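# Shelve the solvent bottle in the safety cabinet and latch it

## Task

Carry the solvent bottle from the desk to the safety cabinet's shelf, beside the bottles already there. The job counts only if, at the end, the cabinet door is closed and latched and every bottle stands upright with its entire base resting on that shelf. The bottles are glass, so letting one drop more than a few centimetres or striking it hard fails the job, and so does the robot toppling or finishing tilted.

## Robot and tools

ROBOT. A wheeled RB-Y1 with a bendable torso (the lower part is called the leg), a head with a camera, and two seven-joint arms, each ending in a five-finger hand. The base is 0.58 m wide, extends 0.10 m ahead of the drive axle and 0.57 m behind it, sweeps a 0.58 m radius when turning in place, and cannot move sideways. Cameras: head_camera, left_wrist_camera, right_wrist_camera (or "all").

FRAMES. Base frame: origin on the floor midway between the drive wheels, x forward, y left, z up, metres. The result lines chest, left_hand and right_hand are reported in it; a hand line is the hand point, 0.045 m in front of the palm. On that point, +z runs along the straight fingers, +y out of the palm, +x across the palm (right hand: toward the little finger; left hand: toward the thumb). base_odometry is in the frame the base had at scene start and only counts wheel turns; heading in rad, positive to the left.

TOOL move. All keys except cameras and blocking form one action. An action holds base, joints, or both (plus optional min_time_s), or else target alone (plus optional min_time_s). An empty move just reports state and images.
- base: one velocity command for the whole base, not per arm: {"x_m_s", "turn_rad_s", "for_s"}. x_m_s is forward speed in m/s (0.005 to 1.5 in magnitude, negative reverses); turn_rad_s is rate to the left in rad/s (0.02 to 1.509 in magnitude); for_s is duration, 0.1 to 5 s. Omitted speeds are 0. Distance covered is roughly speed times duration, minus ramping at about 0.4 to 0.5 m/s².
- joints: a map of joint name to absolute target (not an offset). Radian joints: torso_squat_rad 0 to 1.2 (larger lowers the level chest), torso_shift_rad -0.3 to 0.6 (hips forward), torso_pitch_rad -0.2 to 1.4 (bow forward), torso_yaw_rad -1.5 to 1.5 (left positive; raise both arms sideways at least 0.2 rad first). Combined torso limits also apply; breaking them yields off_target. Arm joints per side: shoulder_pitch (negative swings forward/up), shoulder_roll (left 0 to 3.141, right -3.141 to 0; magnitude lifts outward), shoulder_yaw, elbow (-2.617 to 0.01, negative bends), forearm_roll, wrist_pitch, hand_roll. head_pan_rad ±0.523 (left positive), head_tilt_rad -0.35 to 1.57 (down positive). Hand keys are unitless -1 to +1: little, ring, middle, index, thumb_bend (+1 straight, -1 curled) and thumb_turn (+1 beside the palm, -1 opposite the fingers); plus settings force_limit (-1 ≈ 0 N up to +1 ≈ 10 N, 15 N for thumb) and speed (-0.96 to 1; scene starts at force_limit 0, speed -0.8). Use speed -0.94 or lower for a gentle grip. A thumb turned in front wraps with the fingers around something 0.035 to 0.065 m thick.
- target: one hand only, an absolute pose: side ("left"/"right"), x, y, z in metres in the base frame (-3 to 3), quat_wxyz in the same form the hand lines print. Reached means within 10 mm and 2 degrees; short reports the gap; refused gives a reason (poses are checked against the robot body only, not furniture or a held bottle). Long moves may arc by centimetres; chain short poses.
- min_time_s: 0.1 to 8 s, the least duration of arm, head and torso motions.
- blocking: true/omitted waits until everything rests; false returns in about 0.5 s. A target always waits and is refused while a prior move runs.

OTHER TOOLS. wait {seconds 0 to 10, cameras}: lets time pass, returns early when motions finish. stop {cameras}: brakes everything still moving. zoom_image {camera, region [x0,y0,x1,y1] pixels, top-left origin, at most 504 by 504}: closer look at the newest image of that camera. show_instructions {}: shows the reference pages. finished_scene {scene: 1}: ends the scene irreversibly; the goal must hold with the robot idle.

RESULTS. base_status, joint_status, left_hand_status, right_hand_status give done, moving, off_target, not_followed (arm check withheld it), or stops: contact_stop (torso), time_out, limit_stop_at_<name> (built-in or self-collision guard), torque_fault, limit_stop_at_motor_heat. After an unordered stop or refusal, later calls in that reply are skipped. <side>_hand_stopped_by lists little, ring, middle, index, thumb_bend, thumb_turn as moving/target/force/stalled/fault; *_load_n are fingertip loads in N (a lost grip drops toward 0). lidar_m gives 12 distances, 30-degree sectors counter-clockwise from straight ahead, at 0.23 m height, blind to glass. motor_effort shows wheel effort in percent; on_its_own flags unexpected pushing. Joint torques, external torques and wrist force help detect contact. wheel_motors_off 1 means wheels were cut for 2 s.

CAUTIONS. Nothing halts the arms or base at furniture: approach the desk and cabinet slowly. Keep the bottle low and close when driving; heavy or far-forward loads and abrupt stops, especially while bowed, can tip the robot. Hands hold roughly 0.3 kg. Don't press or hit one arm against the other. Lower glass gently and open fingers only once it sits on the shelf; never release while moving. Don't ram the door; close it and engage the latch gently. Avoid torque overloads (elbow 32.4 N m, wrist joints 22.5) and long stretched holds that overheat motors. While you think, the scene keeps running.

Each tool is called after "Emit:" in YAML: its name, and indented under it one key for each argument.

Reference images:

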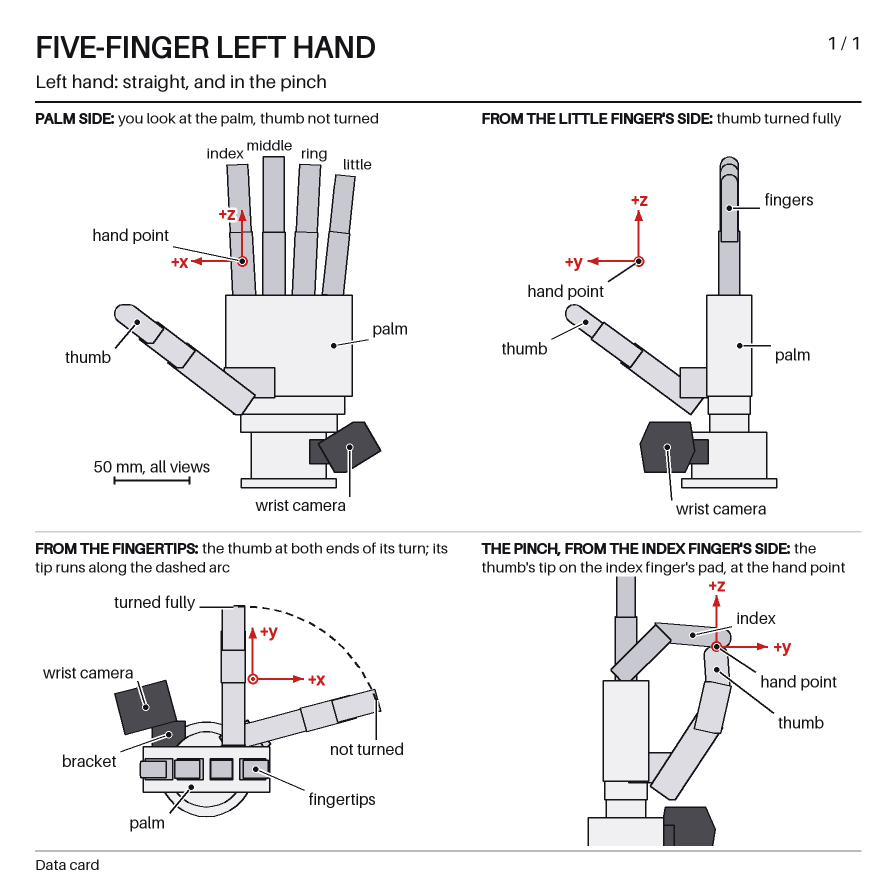

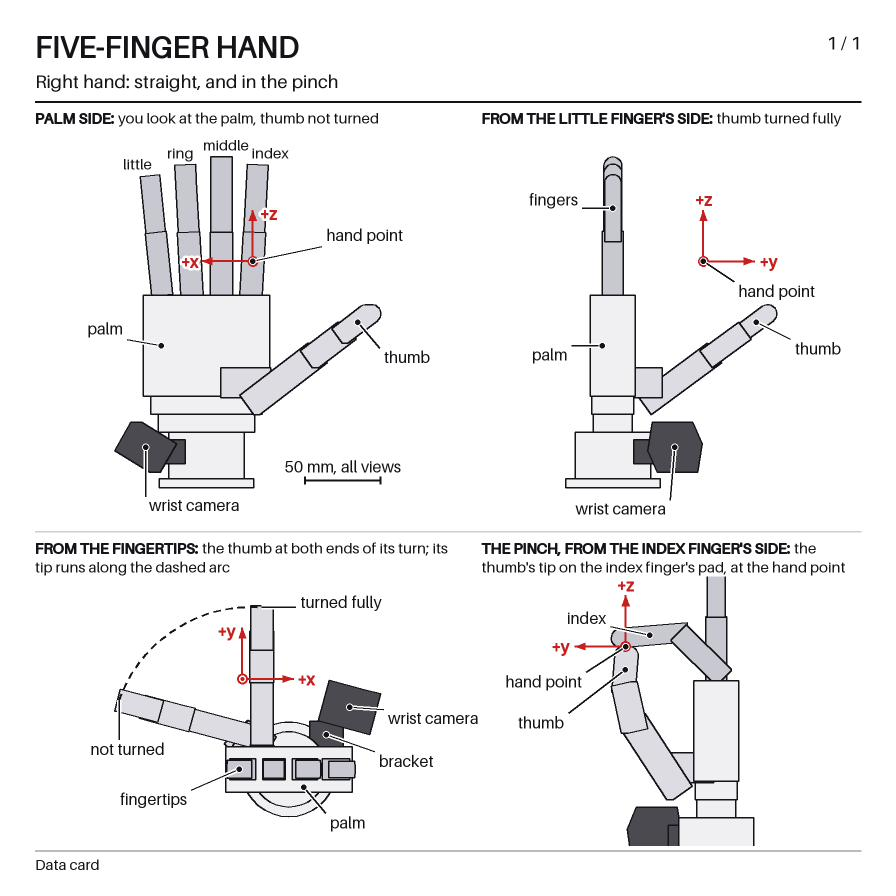

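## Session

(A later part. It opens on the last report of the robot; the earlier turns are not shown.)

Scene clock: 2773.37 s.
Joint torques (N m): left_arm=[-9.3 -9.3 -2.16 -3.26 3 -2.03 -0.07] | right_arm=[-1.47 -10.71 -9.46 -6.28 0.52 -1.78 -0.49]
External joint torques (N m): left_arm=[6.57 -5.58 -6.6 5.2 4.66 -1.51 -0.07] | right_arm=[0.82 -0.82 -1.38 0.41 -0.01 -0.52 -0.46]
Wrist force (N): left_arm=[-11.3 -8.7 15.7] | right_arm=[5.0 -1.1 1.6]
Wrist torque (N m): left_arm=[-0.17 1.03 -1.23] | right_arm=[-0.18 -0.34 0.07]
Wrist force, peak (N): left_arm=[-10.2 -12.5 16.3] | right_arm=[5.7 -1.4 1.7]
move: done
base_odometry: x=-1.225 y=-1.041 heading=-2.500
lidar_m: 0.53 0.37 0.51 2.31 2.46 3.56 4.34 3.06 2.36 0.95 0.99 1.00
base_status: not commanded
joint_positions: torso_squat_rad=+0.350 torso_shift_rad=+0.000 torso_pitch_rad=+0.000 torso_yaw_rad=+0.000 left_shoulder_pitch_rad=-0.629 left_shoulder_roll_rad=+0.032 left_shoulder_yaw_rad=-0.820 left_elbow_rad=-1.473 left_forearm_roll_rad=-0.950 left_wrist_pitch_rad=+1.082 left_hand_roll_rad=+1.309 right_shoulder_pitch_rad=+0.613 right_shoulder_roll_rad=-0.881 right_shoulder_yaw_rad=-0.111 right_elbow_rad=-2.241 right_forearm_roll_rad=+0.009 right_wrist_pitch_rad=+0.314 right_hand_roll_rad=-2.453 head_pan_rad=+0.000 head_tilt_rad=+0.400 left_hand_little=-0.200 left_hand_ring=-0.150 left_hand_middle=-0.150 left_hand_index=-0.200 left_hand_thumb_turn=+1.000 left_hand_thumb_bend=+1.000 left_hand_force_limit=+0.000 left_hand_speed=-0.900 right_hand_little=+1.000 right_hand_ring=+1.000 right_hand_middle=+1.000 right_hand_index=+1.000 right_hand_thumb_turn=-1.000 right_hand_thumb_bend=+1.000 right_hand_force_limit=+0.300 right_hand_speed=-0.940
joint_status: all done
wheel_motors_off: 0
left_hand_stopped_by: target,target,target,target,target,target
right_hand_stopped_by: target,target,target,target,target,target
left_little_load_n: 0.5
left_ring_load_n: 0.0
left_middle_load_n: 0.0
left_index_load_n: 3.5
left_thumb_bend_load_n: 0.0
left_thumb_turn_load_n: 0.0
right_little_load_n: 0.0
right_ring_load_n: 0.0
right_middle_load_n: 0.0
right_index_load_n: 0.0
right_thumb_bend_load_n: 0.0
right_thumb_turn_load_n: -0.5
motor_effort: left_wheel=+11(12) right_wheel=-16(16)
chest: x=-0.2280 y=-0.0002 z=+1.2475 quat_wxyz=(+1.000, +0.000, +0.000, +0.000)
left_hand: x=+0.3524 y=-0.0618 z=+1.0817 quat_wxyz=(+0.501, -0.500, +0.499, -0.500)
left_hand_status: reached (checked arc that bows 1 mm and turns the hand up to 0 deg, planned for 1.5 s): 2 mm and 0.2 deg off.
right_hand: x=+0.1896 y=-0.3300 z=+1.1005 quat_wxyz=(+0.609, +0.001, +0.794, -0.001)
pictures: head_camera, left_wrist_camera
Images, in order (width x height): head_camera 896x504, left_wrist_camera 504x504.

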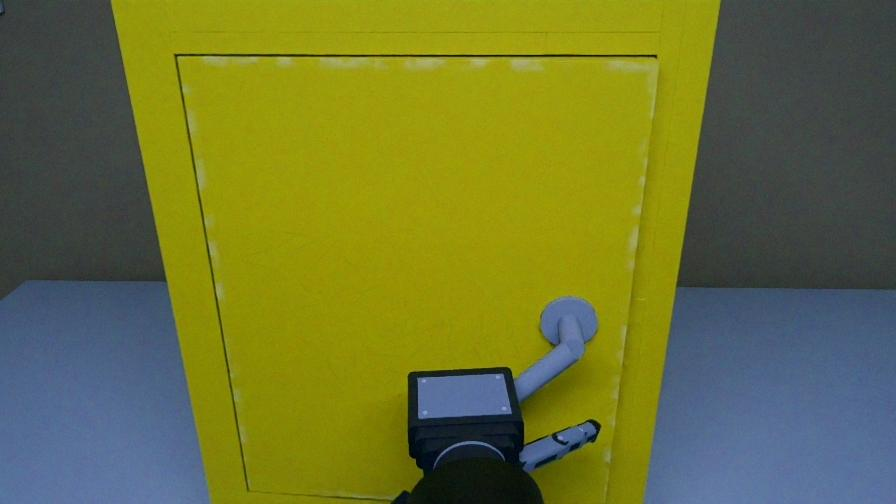

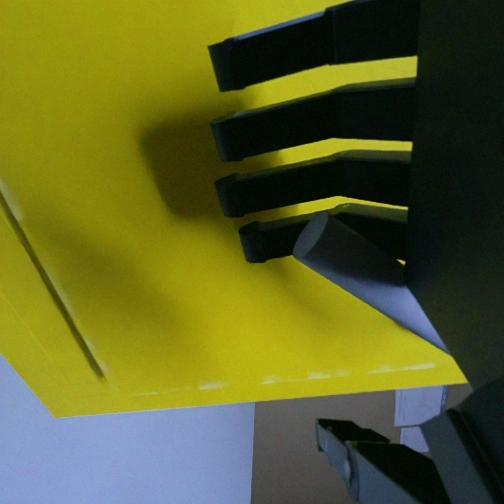

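Following. Continue forward.

Emit:
move:
  target: {"side":"left","x":0.360,"y":-0.063,"z":1.08,"quat_wxyz":[0.5,-0.5,0.5,-0.5]}
  min_time_s: 1.5
  cameras: ["left_wrist_camera","head_camera"]

Scene clock: 2781.90 s.
Joint torques (N m): left_arm=[-9.58 -9.38 -1.87 -3.86 2.82 -2.08 -0.03] | right_arm=[-0.85 -10.15 -9.48 -6.24 0.51 -1.81 -0.54]
External joint torques (N m): left_arm=[6.65 -5.92 -6.34 4.59 4.46 -1.59 -0.04] | right_arm=[1.44 -0.26 -1.41 0.45 -0.02 -0.55 -0.52]
Wrist force (N): left_arm=[-11.4 -8.3 15.2] | right_arm=[5.0 -0.8 1.8]
Wrist torque (N m): left_arm=[-0.21 1.06 -1.21] | right_arm=[-0.14 -0.36 0.08]
Wrist force, peak (N): left_arm=[-12.6 -7.7 15.9] | right_arm=[5.5 -1.0 1.7]
move: done
base_odometry: x=-1.225 y=-1.041 heading=-2.500
lidar_m: 0.53 0.37 0.51 2.31 2.46 3.57 4.35 3.08 2.36 0.94 0.97 0.99
base_status: not commanded
joint_positions: torso_squat_rad=+0.350 torso_shift_rad=+0.000 torso_pitch_rad=+0.000 torso_yaw_rad=+0.000 left_shoulder_pitch_rad=-0.650 left_shoulder_roll_rad=+0.029 left_shoulder_yaw_rad=-0.808 left_elbow_rad=-1.438 left_forearm_roll_rad=-0.945 left_wrist_pitch_rad=+1.066 left_hand_roll_rad=+1.323 right_shoulder_pitch_rad=+0.613 right_shoulder_roll_rad=-0.881 right_shoulder_yaw_rad=-0.111 right_elbow_rad=-2.241 right_forearm_roll_rad=+0.009 right_wrist_pitch_rad=+0.314 right_hand_roll_rad=-2.453 head_pan_rad=+0.000 head_tilt_rad=+0.400 left_hand_little=-0.200 left_hand_ring=-0.150 left_hand_middle=-0.150 left_hand_index=-0.200 left_hand_thumb_turn=+1.000 left_hand_thumb_bend=+1.000 left_hand_force_limit=+0.000 left_hand_speed=-0.900 right_hand_little=+1.000 right_hand_ring=+1.000 right_hand_middle=+1.000 right_hand_index=+1.000 right_hand_thumb_turn=-1.000 right_hand_thumb_bend=+1.000 right_hand_force_limit=+0.300 right_hand_speed=-0.940
joint_status: all done
wheel_motors_off: 0
left_hand_stopped_by: target,target,target,target,target,target
right_hand_stopped_by: target,target,target,target,target,target
left_little_load_n: 0.0
left_ring_load_n: 0.0
left_middle_load_n: 0.0
left_index_load_n: 3.0
left_thumb_bend_load_n: 0.0
left_thumb_turn_load_n: 0.0
right_little_load_n: 0.0
right_ring_load_n: 0.0
right_middle_load_n: -0.5
right_index_load_n: 0.0
right_thumb_bend_load_n: 0.0
right_thumb_turn_load_n: -0.5
motor_effort: left_wheel=+12(12) right_wheel=-15(16)
chest: x=-0.2280 y=-0.0002 z=+1.2475 quat_wxyz=(+1.000, +0.000, +0.000, +0.000)
left_hand: x=+0.3603 y=-0.0617 z=+1.0817 quat_wxyz=(+0.501, -0.500, +0.499, -0.500)
left_hand_status: reached (checked arc that bows 1 mm and turns the hand up to 0 deg, planned for 1.5 s): 2 mm and 0.2 deg off.
right_hand: x=+0.1896 y=-0.3299 z=+1.1005 quat_wxyz=(+0.609, +0.001, +0.794, -0.001)
pictures: head_camera, left_wrist_camera
Images, in order (width x height): head_camera 896x504, left_wrist_camera 504x504.

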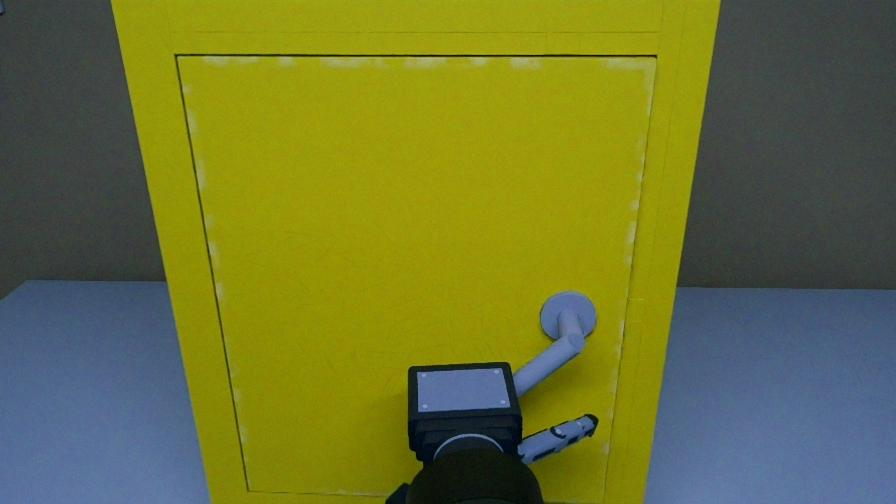

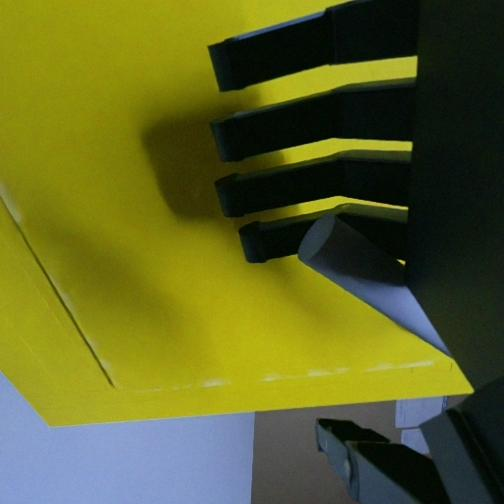

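Emit:
move:
  target: {"side":"left","x":0.366,"y":-0.063,"z":1.08,"quat_wxyz":[0.5,-0.5,0.5,-0.5]}
  min_time_s: 1.5
  cameras: ["left_wrist_camera","head_camera"]

Emit:
zoom_image:
  camera: "head_camera"
  region: [500, 20, 720, 360]

Scene clock: 2793.67 s.
Joint torques (N m): left_arm=[-11.19 -8.82 -0.64 -3.51 2.6 -2.27 -0.06] | right_arm=[-1.43 -9.83 -9.48 -6.26 0.38 -1.63 -0.57]
External joint torques (N m): left_arm=[5.31 -5.54 -5.12 4.92 4.23 -1.8 -0.06] | right_arm=[0.86 0.06 -1.4 0.43 -0.15 -0.37 -0.54]
Wrist force (N): left_arm=[-13.1 -7.3 7.3] | right_arm=[5.1 -1.0 1.5]
Wrist torque (N m): left_arm=[0.17 1.11 -1.31] | right_arm=[-0.17 -0.37 0.08]
Wrist force, peak (N): left_arm=[-13.1 -6.8 15.7] | right_arm=[5.6 -1.0 2.0]
move: done
base_odometry: x=-1.225 y=-1.041 heading=-2.500
lidar_m: 0.53 0.37 0.51 2.31 2.45 3.56 4.34 3.07 2.35 0.96 0.98 0.99
base_status: not commanded
joint_positions: torso_squat_rad=+0.350 torso_shift_rad=+0.000 torso_pitch_rad=+0.000 torso_yaw_rad=+0.000 left_shoulder_pitch_rad=-0.667 left_shoulder_roll_rad=+0.026 left_shoulder_yaw_rad=-0.800 left_elbow_rad=-1.408 left_forearm_roll_rad=-0.942 left_wrist_pitch_rad=+1.052 left_hand_roll_rad=+1.335 right_shoulder_pitch_rad=+0.613 right_shoulder_roll_rad=-0.881 right_shoulder_yaw_rad=-0.111 right_elbow_rad=-2.241 right_forearm_roll_rad=+0.009 right_wrist_pitch_rad=+0.314 right_hand_roll_rad=-2.453 head_pan_rad=+0.000 head_tilt_rad=+0.400 left_hand_little=-0.200 left_hand_ring=-0.150 left_hand_middle=-0.150 left_hand_index=-0.200 left_hand_thumb_turn=+1.000 left_hand_thumb_bend=+1.000 left_hand_force_limit=+0.000 left_hand_speed=-0.900 right_hand_little=+1.000 right_hand_ring=+1.000 right_hand_middle=+1.000 right_hand_index=+1.000 right_hand_thumb_turn=-1.000 right_hand_thumb_bend=+1.000 right_hand_force_limit=+0.300 right_hand_speed=-0.940
joint_status: all done
wheel_motors_off: 0
left_hand_stopped_by: target,target,target,target,target,target
right_hand_stopped_by: target,target,target,target,target,target
left_little_load_n: 0.0
left_ring_load_n: 0.0
left_middle_load_n: 0.0
left_index_load_n: 2.0
left_thumb_bend_load_n: 0.0
left_thumb_turn_load_n: 0.0
right_little_load_n: 0.0
right_ring_load_n: 0.0
right_middle_load_n: 0.0
right_index_load_n: 0.0
right_thumb_bend_load_n: 0.0
right_thumb_turn_load_n: -0.5
motor_effort: left_wheel=+12(13) right_wheel=-16(16)
chest: x=-0.2281 y=-0.0002 z=+1.2475 quat_wxyz=(+1.000, +0.000, +0.000, +0.000)
left_hand: x=+0.3663 y=-0.0619 z=+1.0815 quat_wxyz=(+0.501, -0.500, +0.499, -0.500)
left_hand_status: reached (checked arc that bows 1 mm and turns the hand up to 0 deg, planned for 1.5 s): 2 mm and 0.2 deg off.
right_hand: x=+0.1896 y=-0.3299 z=+1.1006 quat_wxyz=(+0.609, +0.001, +0.793, -0.001)
pictures: head_camera, left_wrist_camera
Images, in order (width x height): head_camera 896x504, left_wrist_camera 504x504.

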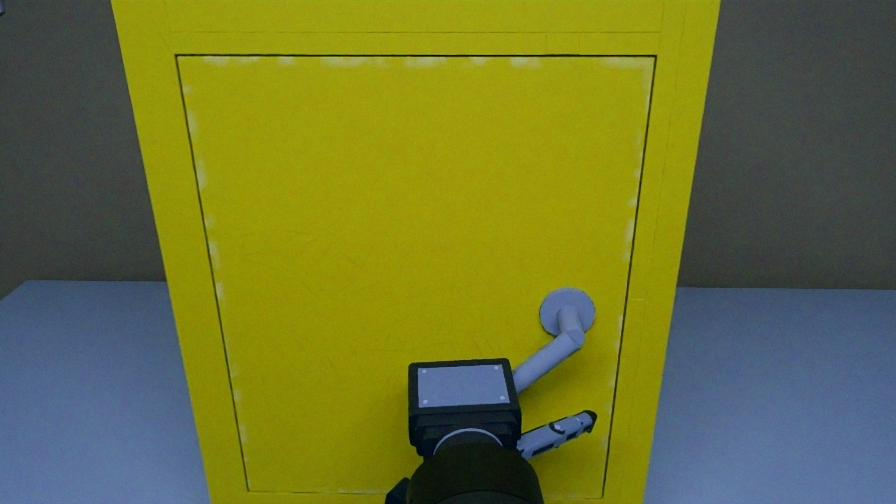

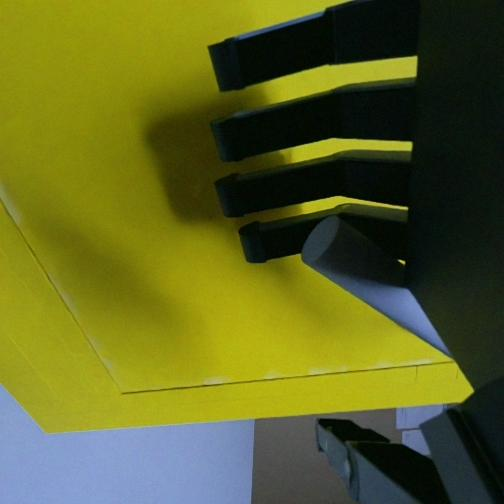

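Scaled by 1.482.

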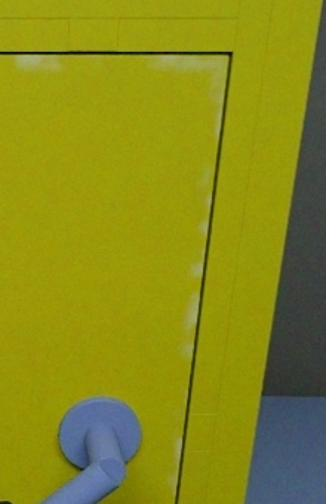

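Emit:
move:
  target: {"side":"left","x":0.369,"y":-0.063,"z":1.08,"quat_wxyz":[0.5,-0.5,0.5,-0.5]}
  min_time_s: 1

Emit:
move:
  target: {"side":"left","x":0.369,"y":-0.063,"z":1.105,"quat_wxyz":[0.5,-0.5,0.5,-0.5]}
  min_time_s: 2
  cameras: ["left_wrist_camera","head_camera"]

Emit:
zoom_image:
  camera: "head_camera"
  region: [500, 20, 720, 360]

Scene clock: 2805.03 s.
Joint torques (N m): left_arm=[-16.41 -5.33 4.2 -1.9 1.86 -3.03 0.19] | right_arm=[-1.18 -11.21 -9.94 -6.27 0.41 -1.82 -0.64]
External joint torques (N m): left_arm=[0.22 -2.12 -0.28 6.53 3.49 -2.57 0.19] | right_arm=[1.13 -1.32 -1.86 0.41 -0.12 -0.56 -0.61]
Wrist force (N): left_arm=[-20.0 -5.1 -23.2] | right_arm=[5.0 -0.9 1.5]
Wrist torque (N m): left_arm=[1.51 1.62 -1.64] | right_arm=[-0.13 -0.37 0.09]
Wrist force, peak (N): left_arm=[-20.4 -4.9 -24.0] | right_arm=[5.5 -0.8 1.9]
move: done
base_odometry: x=-1.225 y=-1.041 heading=-2.500
lidar_m: 0.52 0.37 0.50 2.31 2.46 3.56 4.35 3.07 2.36 0.94 0.98 1.00
base_status: not commanded
joint_positions: torso_squat_rad=+0.350 torso_shift_rad=+0.000 torso_pitch_rad=-0.001 torso_yaw_rad=+0.000 left_shoulder_pitch_rad=-0.675 left_shoulder_roll_rad=+0.023 left_shoulder_yaw_rad=-0.796 left_elbow_rad=-1.391 left_forearm_roll_rad=-0.941 left_wrist_pitch_rad=+1.045 left_hand_roll_rad=+1.342 right_shoulder_pitch_rad=+0.613 right_shoulder_roll_rad=-0.881 right_shoulder_yaw_rad=-0.111 right_elbow_rad=-2.241 right_forearm_roll_rad=+0.009 right_wrist_pitch_rad=+0.314 right_hand_roll_rad=-2.453 head_pan_rad=+0.000 head_tilt_rad=+0.400 left_hand_little=-0.200 left_hand_ring=-0.150 left_hand_middle=-0.150 left_hand_index=-0.200 left_hand_thumb_turn=+1.000 left_hand_thumb_bend=+1.000 left_hand_force_limit=+0.000 left_hand_speed=-0.900 right_hand_little=+1.000 right_hand_ring=+1.000 right_hand_middle=+1.000 right_hand_index=+1.000 right_hand_thumb_turn=-1.000 right_hand_thumb_bend=+1.000 right_hand_force_limit=+0.300 right_hand_speed=-0.940
joint_status: all done
wheel_motors_off: 0
left_hand_stopped_by: target,target,target,target,target,target
right_hand_stopped_by: target,target,target,target,target,target
left_little_load_n: 0.0
left_ring_load_n: 0.0
left_middle_load_n: 0.0
left_index_load_n: 0.5
left_thumb_bend_load_n: 0.0
left_thumb_turn_load_n: 0.0
right_little_load_n: 0.0
right_ring_load_n: 0.0
right_middle_load_n: 0.0
right_index_load_n: 0.0
right_thumb_bend_load_n: 0.0
right_thumb_turn_load_n: -0.5
motor_effort: left_wheel=+13(16) right_wheel=-15(16)
chest: x=-0.2286 y=-0.0001 z=+1.2475 quat_wxyz=(+1.000, +0.000, +0.000, +0.000)
left_hand: x=+0.3685 y=-0.0626 z=+1.0811 quat_wxyz=(+0.500, -0.500, +0.499, -0.501)
left_hand_status: reached (checked arc that bows 1 mm and turns the hand up to 0 deg, planned for 1.0 s): 1 mm and 0.1 deg off.
right_hand: x=+0.1892 y=-0.3298 z=+1.1008 quat_wxyz=(+0.609, +0.001, +0.793, -0.001)
pictures: none

Scene clock: 2807.37 s.
Joint torques (N m): left_arm=[-16.08 -5.6 1.84 -4.44 2.22 -2.84 -0.3] | right_arm=[-1.36 -10.05 -9.92 -6.15 0.38 -1.76 -0.48]
External joint torques (N m): left_arm=[0.72 -2.64 -2.76 3.92 3.84 -2.24 -0.3] | right_arm=[0.94 -0.16 -1.84 0.54 -0.15 -0.5 -0.45]
Wrist force (N): left_arm=[-20.4 -5.3 -15.1] | right_arm=[5.1 -0.7 1.6]
Wrist torque (N m): left_arm=[1.05 1.66 -1.79] | right_arm=[-0.11 -0.39 0.09]
Wrist force, peak (N): left_arm=[-25.1 -0.6 -30.3] | right_arm=[5.4 -1.0 1.9]
move: done
base_odometry: x=-1.225 y=-1.041 heading=-2.500
lidar_m: 0.54 0.37 0.51 2.31 2.46 3.56 4.34 3.07 2.36 0.95 0.96 0.99
base_status: not commanded
joint_positions: torso_squat_rad=+0.350 torso_shift_rad=-0.001 torso_pitch_rad=-0.001 torso_yaw_rad=+0.000 left_shoulder_pitch_rad=-0.698 left_shoulder_roll_rad=+0.024 left_shoulder_yaw_rad=-0.769 left_elbow_rad=-1.446 left_forearm_roll_rad=-0.894 left_wrist_pitch_rad=+1.069 left_hand_roll_rad=+1.266 right_shoulder_pitch_rad=+0.613 right_shoulder_roll_rad=-0.881 right_shoulder_yaw_rad=-0.111 right_elbow_rad=-2.241 right_forearm_roll_rad=+0.009 right_wrist_pitch_rad=+0.314 right_hand_roll_rad=-2.453 head_pan_rad=+0.000 head_tilt_rad=+0.400 left_hand_little=-0.200 left_hand_ring=-0.150 left_hand_middle=-0.150 left_hand_index=-0.200 left_hand_thumb_turn=+1.000 left_hand_thumb_bend=+1.000 left_hand_force_limit=+0.000 left_hand_speed=-0.900 right_hand_little=+1.000 right_hand_ring=+1.000 right_hand_middle=+1.000 right_hand_index=+1.000 right_hand_thumb_turn=-1.000 right_hand_thumb_bend=+1.000 right_hand_force_limit=+0.300 right_hand_speed=-0.940
joint_status: all done
wheel_motors_off: 0
left_hand_stopped_by: target,target,target,target,target,target
right_hand_stopped_by: target,target,target,target,target,target
left_little_load_n: 0.0
left_ring_load_n: 0.0
left_middle_load_n: 0.0
left_index_load_n: 0.0
left_thumb_bend_load_n: 0.0
left_thumb_turn_load_n: 0.0
right_little_load_n: 0.0
right_ring_load_n: 0.0
right_middle_load_n: 0.0
right_index_load_n: 0.0
right_thumb_bend_load_n: -0.5
right_thumb_turn_load_n: -0.5
motor_effort: left_wheel=+17(18) right_wheel=-14(15)
chest: x=-0.2287 y=+0.0000 z=+1.2475 quat_wxyz=(+1.000, +0.000, +0.000, +0.000)
left_hand: x=+0.3694 y=-0.0629 z=+1.1050 quat_wxyz=(+0.502, -0.499, +0.498, -0.502)
left_hand_status: reached (checked arc that bows 1 mm and turns the hand up to 0 deg, planned for 2.0 s): 0 mm and 0.4 deg off.
right_hand: x=+0.1891 y=-0.3297 z=+1.1009 quat_wxyz=(+0.609, +0.001, +0.793, -0.001)
pictures: head_camera, left_wrist_camera
Images, in order (width x height): head_camera 896x504, left_wrist_camera 504x504.

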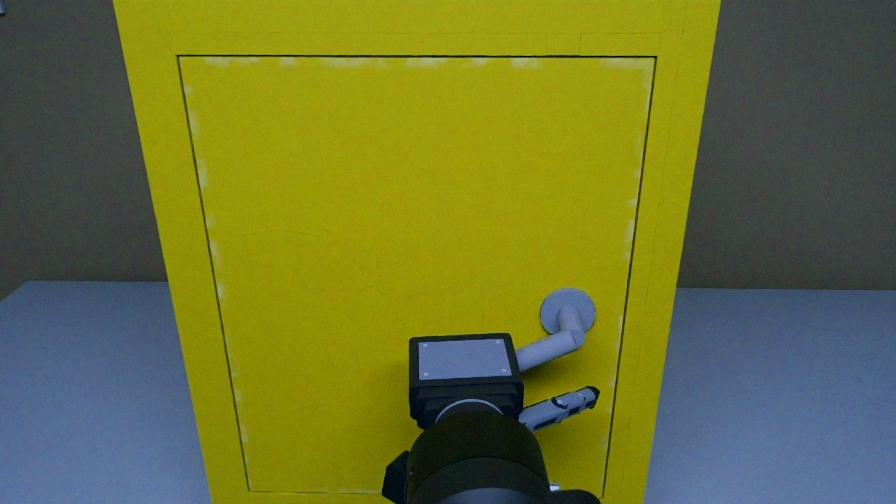

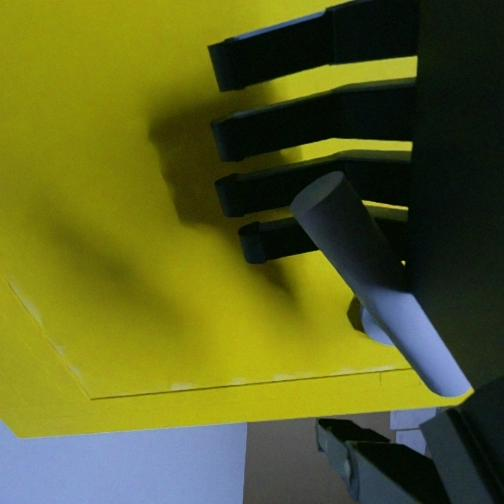

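Scaled by 1.482.

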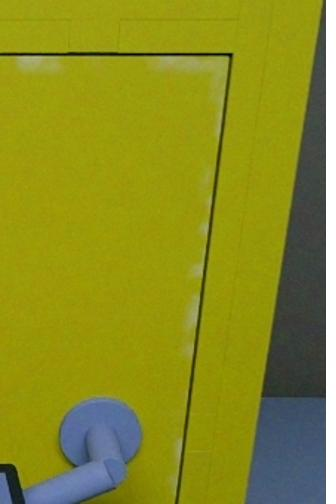

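Emit:
move:
  target: {"side":"left","x":0.3655,"y":-0.063,"z":1.12,"quat_wxyz":[0.5,-0.5,0.5,-0.5]}
  min_time_s: 1.5
  cameras: ["left_wrist_camera"]

Emit:
move:
  target: {"side":"left","x":0.3655,"y":-0.063,"z":1.145,"quat_wxyz":[0.5,-0.5,0.5,-0.5]}
  min_time_s: 2
  cameras: ["left_wrist_camera","head_camera"]

Emit:
zoom_image:
  camera: "head_camera"
  region: [500, 20, 720, 360]

Scene clock: 2821.97 s.
Joint torques (N m): left_arm=[-12.99 -8.4 -1.16 -7.39 2.13 -1.68 -0.43] | right_arm=[-1.32 -10.52 -10.01 -6.57 0.37 -1.93 -0.57]
External joint torques (N m): left_arm=[3.78 -5.53 -5.81 0.9 3.74 -0.97 -0.43] | right_arm=[0.97 -0.63 -1.94 0.12 -0.16 -0.67 -0.54]
Wrist force (N): left_arm=[-10.5 -3.9 14.8] | right_arm=[4.9 -1.1 1.4]
Wrist torque (N m): left_arm=[-0.16 1.07 -1.30] | right_arm=[-0.16 -0.35 0.08]
Wrist force, peak (N): left_arm=[-20.1 -5.0 -16.0] | right_arm=[5.5 -1.1 1.6]
move: done
base_odometry: x=-1.225 y=-1.041 heading=-2.500
lidar_m: 0.53 0.37 0.50 2.31 2.46 3.57 4.34 3.07 2.36 0.96 0.97 1.00
base_status: not commanded
joint_positions: torso_squat_rad=+0.350 torso_shift_rad=+0.000 torso_pitch_rad=+0.000 torso_yaw_rad=+0.000 left_shoulder_pitch_rad=-0.707 left_shoulder_roll_rad=+0.026 left_shoulder_yaw_rad=-0.753 left_elbow_rad=-1.497 left_forearm_roll_rad=-0.859 left_wrist_pitch_rad=+1.095 left_hand_roll_rad=+1.206 right_shoulder_pitch_rad=+0.613 right_shoulder_roll_rad=-0.881 right_shoulder_yaw_rad=-0.111 right_elbow_rad=-2.241 right_forearm_roll_rad=+0.009 right_wrist_pitch_rad=+0.314 right_hand_roll_rad=-2.453 head_pan_rad=+0.000 head_tilt_rad=+0.400 left_hand_little=-0.200 left_hand_ring=-0.150 left_hand_middle=-0.150 left_hand_index=-0.200 left_hand_thumb_turn=+1.000 left_hand_thumb_bend=+1.000 left_hand_force_limit=+0.000 left_hand_speed=-0.900 right_hand_little=+1.000 right_hand_ring=+1.000 right_hand_middle=+1.000 right_hand_index=+1.000 right_hand_thumb_turn=-1.000 right_hand_thumb_bend=+1.000 right_hand_force_limit=+0.300 right_hand_speed=-0.940
joint_status: all done
wheel_motors_off: 0
left_hand_stopped_by: target,target,target,target,target,target
right_hand_stopped_by: target,target,target,target,target,target
left_little_load_n: 0.0
left_ring_load_n: 0.0
left_middle_load_n: 0.0
left_index_load_n: 3.0
left_thumb_bend_load_n: 0.0
left_thumb_turn_load_n: 0.0
right_little_load_n: 0.0
right_ring_load_n: 0.0
right_middle_load_n: 0.0
right_index_load_n: 0.0
right_thumb_bend_load_n: 0.0
right_thumb_turn_load_n: -0.5
motor_effort: left_wheel=+15(19) right_wheel=-14(15)
chest: x=-0.2282 y=+0.0000 z=+1.2475 quat_wxyz=(+1.000, +0.000, +0.000, +0.000)
left_hand: x=+0.3670 y=-0.0622 z=+1.1200 quat_wxyz=(+0.502, -0.499, +0.498, -0.501)
left_hand_status: reached (checked arc that bows 1 mm and turns the hand up to 0 deg, planned for 1.5 s): 2 mm and 0.3 deg off.
right_hand: x=+0.1895 y=-0.3297 z=+1.1007 quat_wxyz=(+0.609, +0.001, +0.793, -0.001)
Images, in order (width x height): left_wrist_camera 504x504.

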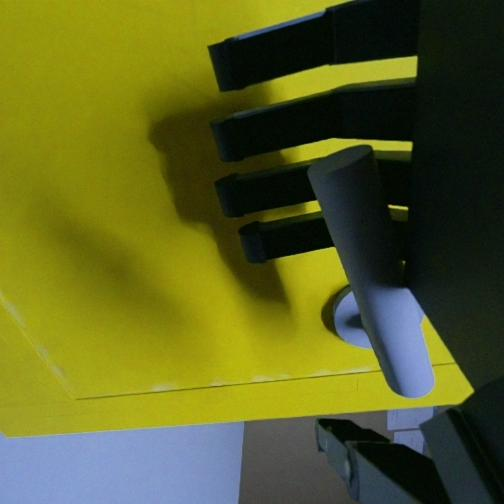

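Scene clock: 2824.30 s.
Joint torques (N m): left_arm=[-18.04 -3.6 5.96 -9.01 -1.1 -0.46 -0.03] | right_arm=[-0.95 -10.56 -9.69 -6.2 0.27 -1.91 -0.53]
External joint torques (N m): left_arm=[-1.13 -1.01 1.24 -0.89 0.48 0.41 -0.03] | right_arm=[1.35 -0.68 -1.61 0.49 -0.26 -0.65 -0.51]
Wrist force (N): left_arm=[-2.4 9.1 5.5] | right_arm=[5.2 -0.6 1.6]
Wrist torque (N m): left_arm=[0.53 1.01 -0.85] | right_arm=[-0.11 -0.37 0.10]
Wrist force, peak (N): left_arm=[-10.6 -3.4 15.3] | right_arm=[5.5 -1.0 1.6]
move: done
base_odometry: x=-1.225 y=-1.041 heading=-2.500
lidar_m: 0.52 0.37 0.50 2.31 2.46 3.57 4.34 3.07 2.36 0.96 0.99 0.99
base_status: not commanded
joint_positions: torso_squat_rad=+0.350 torso_shift_rad=+0.000 torso_pitch_rad=+0.000 torso_yaw_rad=+0.000 left_shoulder_pitch_rad=-0.737 left_shoulder_roll_rad=+0.023 left_shoulder_yaw_rad=-0.721 left_elbow_rad=-1.552 left_forearm_roll_rad=-0.802 left_wrist_pitch_rad=+1.132 left_hand_roll_rad=+1.121 right_shoulder_pitch_rad=+0.613 right_shoulder_roll_rad=-0.881 right_shoulder_yaw_rad=-0.111 right_elbow_rad=-2.241 right_forearm_roll_rad=+0.009 right_wrist_pitch_rad=+0.314 right_hand_roll_rad=-2.453 head_pan_rad=+0.000 head_tilt_rad=+0.400 left_hand_little=-0.200 left_hand_ring=-0.150 left_hand_middle=-0.150 left_hand_index=-0.200 left_hand_thumb_turn=+1.000 left_hand_thumb_bend=+1.000 left_hand_force_limit=+0.000 left_hand_speed=-0.900 right_hand_little=+1.000 right_hand_ring=+1.000 right_hand_middle=+1.000 right_hand_index=+1.000 right_hand_thumb_turn=-1.000 right_hand_thumb_bend=+1.000 right_hand_force_limit=+0.300 right_hand_speed=-0.940
joint_status: all done
wheel_motors_off: 0
left_hand_stopped_by: target,target,target,target,target,target
right_hand_stopped_by: target,target,target,target,target,target
left_little_load_n: 0.0
left_ring_load_n: -0.5
left_middle_load_n: 0.0
left_index_load_n: 0.0
left_thumb_bend_load_n: 0.0
left_thumb_turn_load_n: -0.5
right_little_load_n: 0.0
right_ring_load_n: 0.0
right_middle_load_n: 0.0
right_index_load_n: 0.0
right_thumb_bend_load_n: 0.0
right_thumb_turn_load_n: -0.5
motor_effort: left_wheel=+14(17) right_wheel=-14(15)
chest: x=-0.2281 y=-0.0001 z=+1.2475 quat_wxyz=(+1.000, +0.000, +0.000, +0.000)
left_hand: x=+0.3656 y=-0.0630 z=+1.1445 quat_wxyz=(+0.500, -0.500, +0.500, -0.500)
left_hand_status: reached (checked arc that bows 1 mm and turns the hand up to 0 deg, planned for 2.0 s): 1 mm and 0.0 deg off.
right_hand: x=+0.1895 y=-0.3298 z=+1.1006 quat_wxyz=(+0.609, +0.001, +0.793, -0.001)
pictures: head_camera, left_wrist_camera
Images, in order (width x height): head_camera 896x504, left_wrist_camera 504x504.

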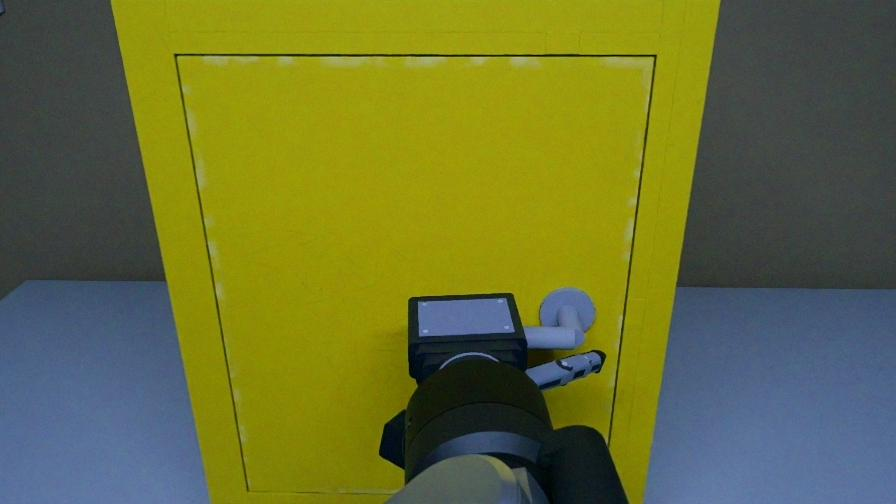

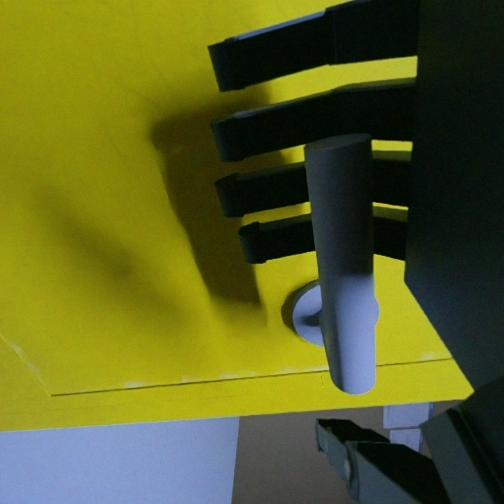

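Scaled by 1.482.

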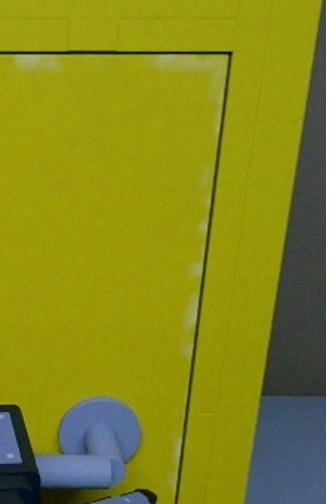

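Emit:
move:
  target: {"side":"left","x":0.3585,"y":-0.063,"z":1.147,"quat_wxyz":[0.5,-0.5,0.5,-0.5]}
  min_time_s: 1.5
  cameras: ["head_camera"]

Scene clock: 2835.60 s.
Joint torques (N m): left_arm=[-12.81 -1.47 2.48 -9 -1.11 0.37 -0.21] | right_arm=[-1.59 -10.27 -9.89 -6.16 0.33 -1.6 -0.54]
External joint torques (N m): left_arm=[3.83 1.3 -2.22 -0.91 0.48 1.27 -0.21] | right_arm=[0.7 -0.38 -1.82 0.53 -0.2 -0.34 -0.51]
Wrist force (N): left_arm=[0.3 7.2 13.8] | right_arm=[4.8 -1.4 1.5]
Wrist torque (N m): left_arm=[0.32 1.30 -0.72] | right_arm=[-0.22 -0.32 0.08]
Wrist force, peak (N): left_arm=[0.2 7.0 14.2] | right_arm=[5.6 -0.7 1.5]
move: done
base_odometry: x=-1.225 y=-1.041 heading=-2.500
lidar_m: 0.55 0.38 0.51 2.32 2.45 3.57 4.35 3.07 2.37 0.96 0.98 0.99
base_status: not commanded
joint_positions: torso_squat_rad=+0.350 torso_shift_rad=+0.000 torso_pitch_rad=+0.000 torso_yaw_rad=+0.000 left_shoulder_pitch_rad=-0.725 left_shoulder_roll_rad=+0.023 left_shoulder_yaw_rad=-0.728 left_elbow_rad=-1.586 left_forearm_roll_rad=-0.803 left_wrist_pitch_rad=+1.150 left_hand_roll_rad=+1.105 right_shoulder_pitch_rad=+0.613 right_shoulder_roll_rad=-0.881 right_shoulder_yaw_rad=-0.111 right_elbow_rad=-2.241 right_forearm_roll_rad=+0.009 right_wrist_pitch_rad=+0.314 right_hand_roll_rad=-2.453 head_pan_rad=+0.000 head_tilt_rad=+0.400 left_hand_little=-0.200 left_hand_ring=-0.149 left_hand_middle=-0.150 left_hand_index=-0.200 left_hand_thumb_turn=+1.000 left_hand_thumb_bend=+1.000 left_hand_force_limit=+0.000 left_hand_speed=-0.900 right_hand_little=+1.000 right_hand_ring=+1.000 right_hand_middle=+1.000 right_hand_index=+1.000 right_hand_thumb_turn=-1.000 right_hand_thumb_bend=+1.000 right_hand_force_limit=+0.300 right_hand_speed=-0.940
joint_status: all done
wheel_motors_off: 0
left_hand_stopped_by: target,target,target,target,target,target
right_hand_stopped_by: target,target,target,target,target,target
left_little_load_n: 0.0
left_ring_load_n: 4.0
left_middle_load_n: 0.5
left_index_load_n: 0.0
left_thumb_bend_load_n: 0.0
left_thumb_turn_load_n: 0.0
right_little_load_n: 0.0
right_ring_load_n: 0.0
right_middle_load_n: 0.0
right_index_load_n: 0.0
right_thumb_bend_load_n: 0.0
right_thumb_turn_load_n: -0.5
motor_effort: left_wheel=+14(16) right_wheel=-14(15)
chest: x=-0.2281 y=-0.0001 z=+1.2475 quat_wxyz=(+1.000, +0.000, +0.000, +0.000)
left_hand: x=+0.3591 y=-0.0633 z=+1.1474 quat_wxyz=(+0.500, -0.500, +0.500, -0.500)
left_hand_status: reached (checked arc that bows 1 mm and turns the hand up to 0 deg, planned for 1.5 s): 1 mm and 0.0 deg off.
right_hand: x=+0.1895 y=-0.3299 z=+1.1006 quat_wxyz=(+0.609, +0.001, +0.793, -0.001)
Images, in order (width x height): head_camera 896x504.

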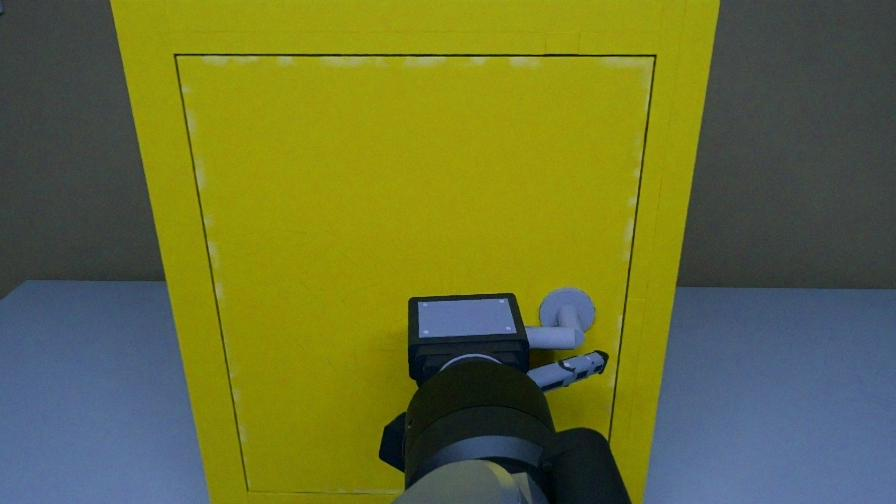

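Emit:
move:
  target: {"side":"left","x":0.3525,"y":-0.063,"z":1.147,"quat_wxyz":[0.5,-0.5,0.5,-0.5]}
  min_time_s: 1.5
  cameras: ["head_camera"]

Emit:
zoom_image:
  camera: "head_camera"
  region: [500, 20, 720, 360]

Scene clock: 2844.80 s.
Joint torques (N m): left_arm=[-5.23 -8.06 -4.82 -14.34 -0.64 4.51 -0.56] | right_arm=[-1.27 -10.27 -9.28 -6.21 0.39 -1.91 -0.62]
External joint torques (N m): left_arm=[11.16 -5.14 -9.49 -6.26 0.95 5.43 -0.56] | right_arm=[0.99 -0.4 -1.21 0.48 -0.14 -0.65 -0.59]
Wrist force (N): left_arm=[14.4 4.9 76.3] | right_arm=[5.6 -0.7 1.9]
Wrist torque (N m): left_arm=[-1.42 2.89 -0.26] | right_arm=[-0.13 -0.47 0.14]
Wrist force, peak (N): left_arm=[14.4 4.7 77.1] | right_arm=[5.8 -0.4 1.7]
move: done
base_odometry: x=-1.225 y=-1.041 heading=-2.500
lidar_m: 0.54 0.37 0.51 2.31 2.45 3.57 4.35 3.07 2.35 0.96 0.97 1.00
base_status: not commanded
joint_positions: torso_squat_rad=+0.350 torso_shift_rad=+0.001 torso_pitch_rad=+0.002 torso_yaw_rad=+0.000 left_shoulder_pitch_rad=-0.712 left_shoulder_roll_rad=+0.025 left_shoulder_yaw_rad=-0.735 left_elbow_rad=-1.612 left_forearm_roll_rad=-0.808 left_wrist_pitch_rad=+1.164 left_hand_roll_rad=+1.095 right_shoulder_pitch_rad=+0.613 right_shoulder_roll_rad=-0.881 right_shoulder_yaw_rad=-0.111 right_elbow_rad=-2.241 right_forearm_roll_rad=+0.009 right_wrist_pitch_rad=+0.314 right_hand_roll_rad=-2.453 head_pan_rad=+0.000 head_tilt_rad=+0.400 left_hand_little=-0.200 left_hand_ring=-0.148 left_hand_middle=-0.149 left_hand_index=-0.199 left_hand_thumb_turn=+1.000 left_hand_thumb_bend=+1.000 left_hand_force_limit=+0.000 left_hand_speed=-0.900 right_hand_little=+1.000 right_hand_ring=+1.000 right_hand_middle=+1.000 right_hand_index=+1.000 right_hand_thumb_turn=-1.000 right_hand_thumb_bend=+1.000 right_hand_force_limit=+0.300 right_hand_speed=-0.940
joint_status: all done
wheel_motors_off: 0
left_hand_stopped_by: target,target,target,target,target,target
right_hand_stopped_by: target,target,target,target,target,target
left_little_load_n: 0.0
left_ring_load_n: 15.0
left_middle_load_n: 13.0
left_index_load_n: 7.5
left_thumb_bend_load_n: 0.0
left_thumb_turn_load_n: 0.0
right_little_load_n: 0.0
right_ring_load_n: 0.0
right_middle_load_n: 0.0
right_index_load_n: 0.0
right_thumb_bend_load_n: 0.0
right_thumb_turn_load_n: -0.5
motor_effort: left_wheel=+1(16) right_wheel=-24(24)
chest: x=-0.2268 y=-0.0003 z=+1.2475 quat_wxyz=(+1.000, +0.000, +0.001, +0.000)
left_hand: x=+0.3551 y=-0.0625 z=+1.1472 quat_wxyz=(+0.501, -0.500, +0.500, -0.500)
left_hand_status: reached (checked arc that bows 1 mm and turns the hand up to 0 deg, planned for 1.5 s): 3 mm and 0.1 deg off.
right_hand: x=+0.1905 y=-0.3301 z=+1.0998 quat_wxyz=(+0.608, +0.001, +0.794, -0.001)
Images, in order (width x height): head_camera 896x504.

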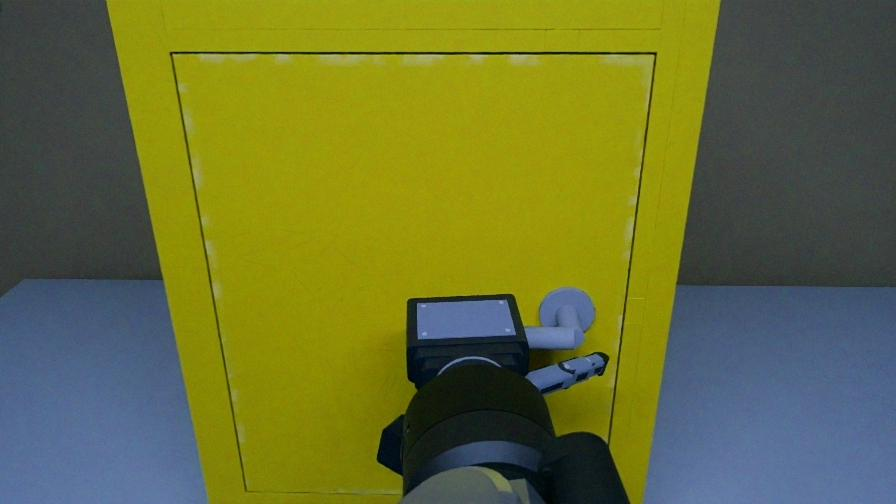

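Scaled by 1.482.

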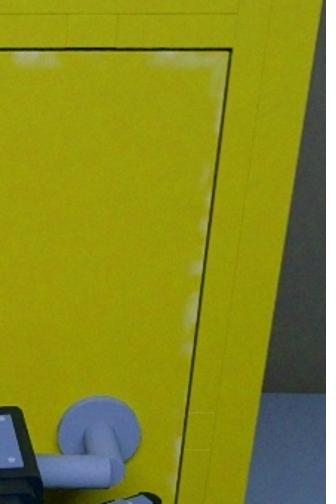

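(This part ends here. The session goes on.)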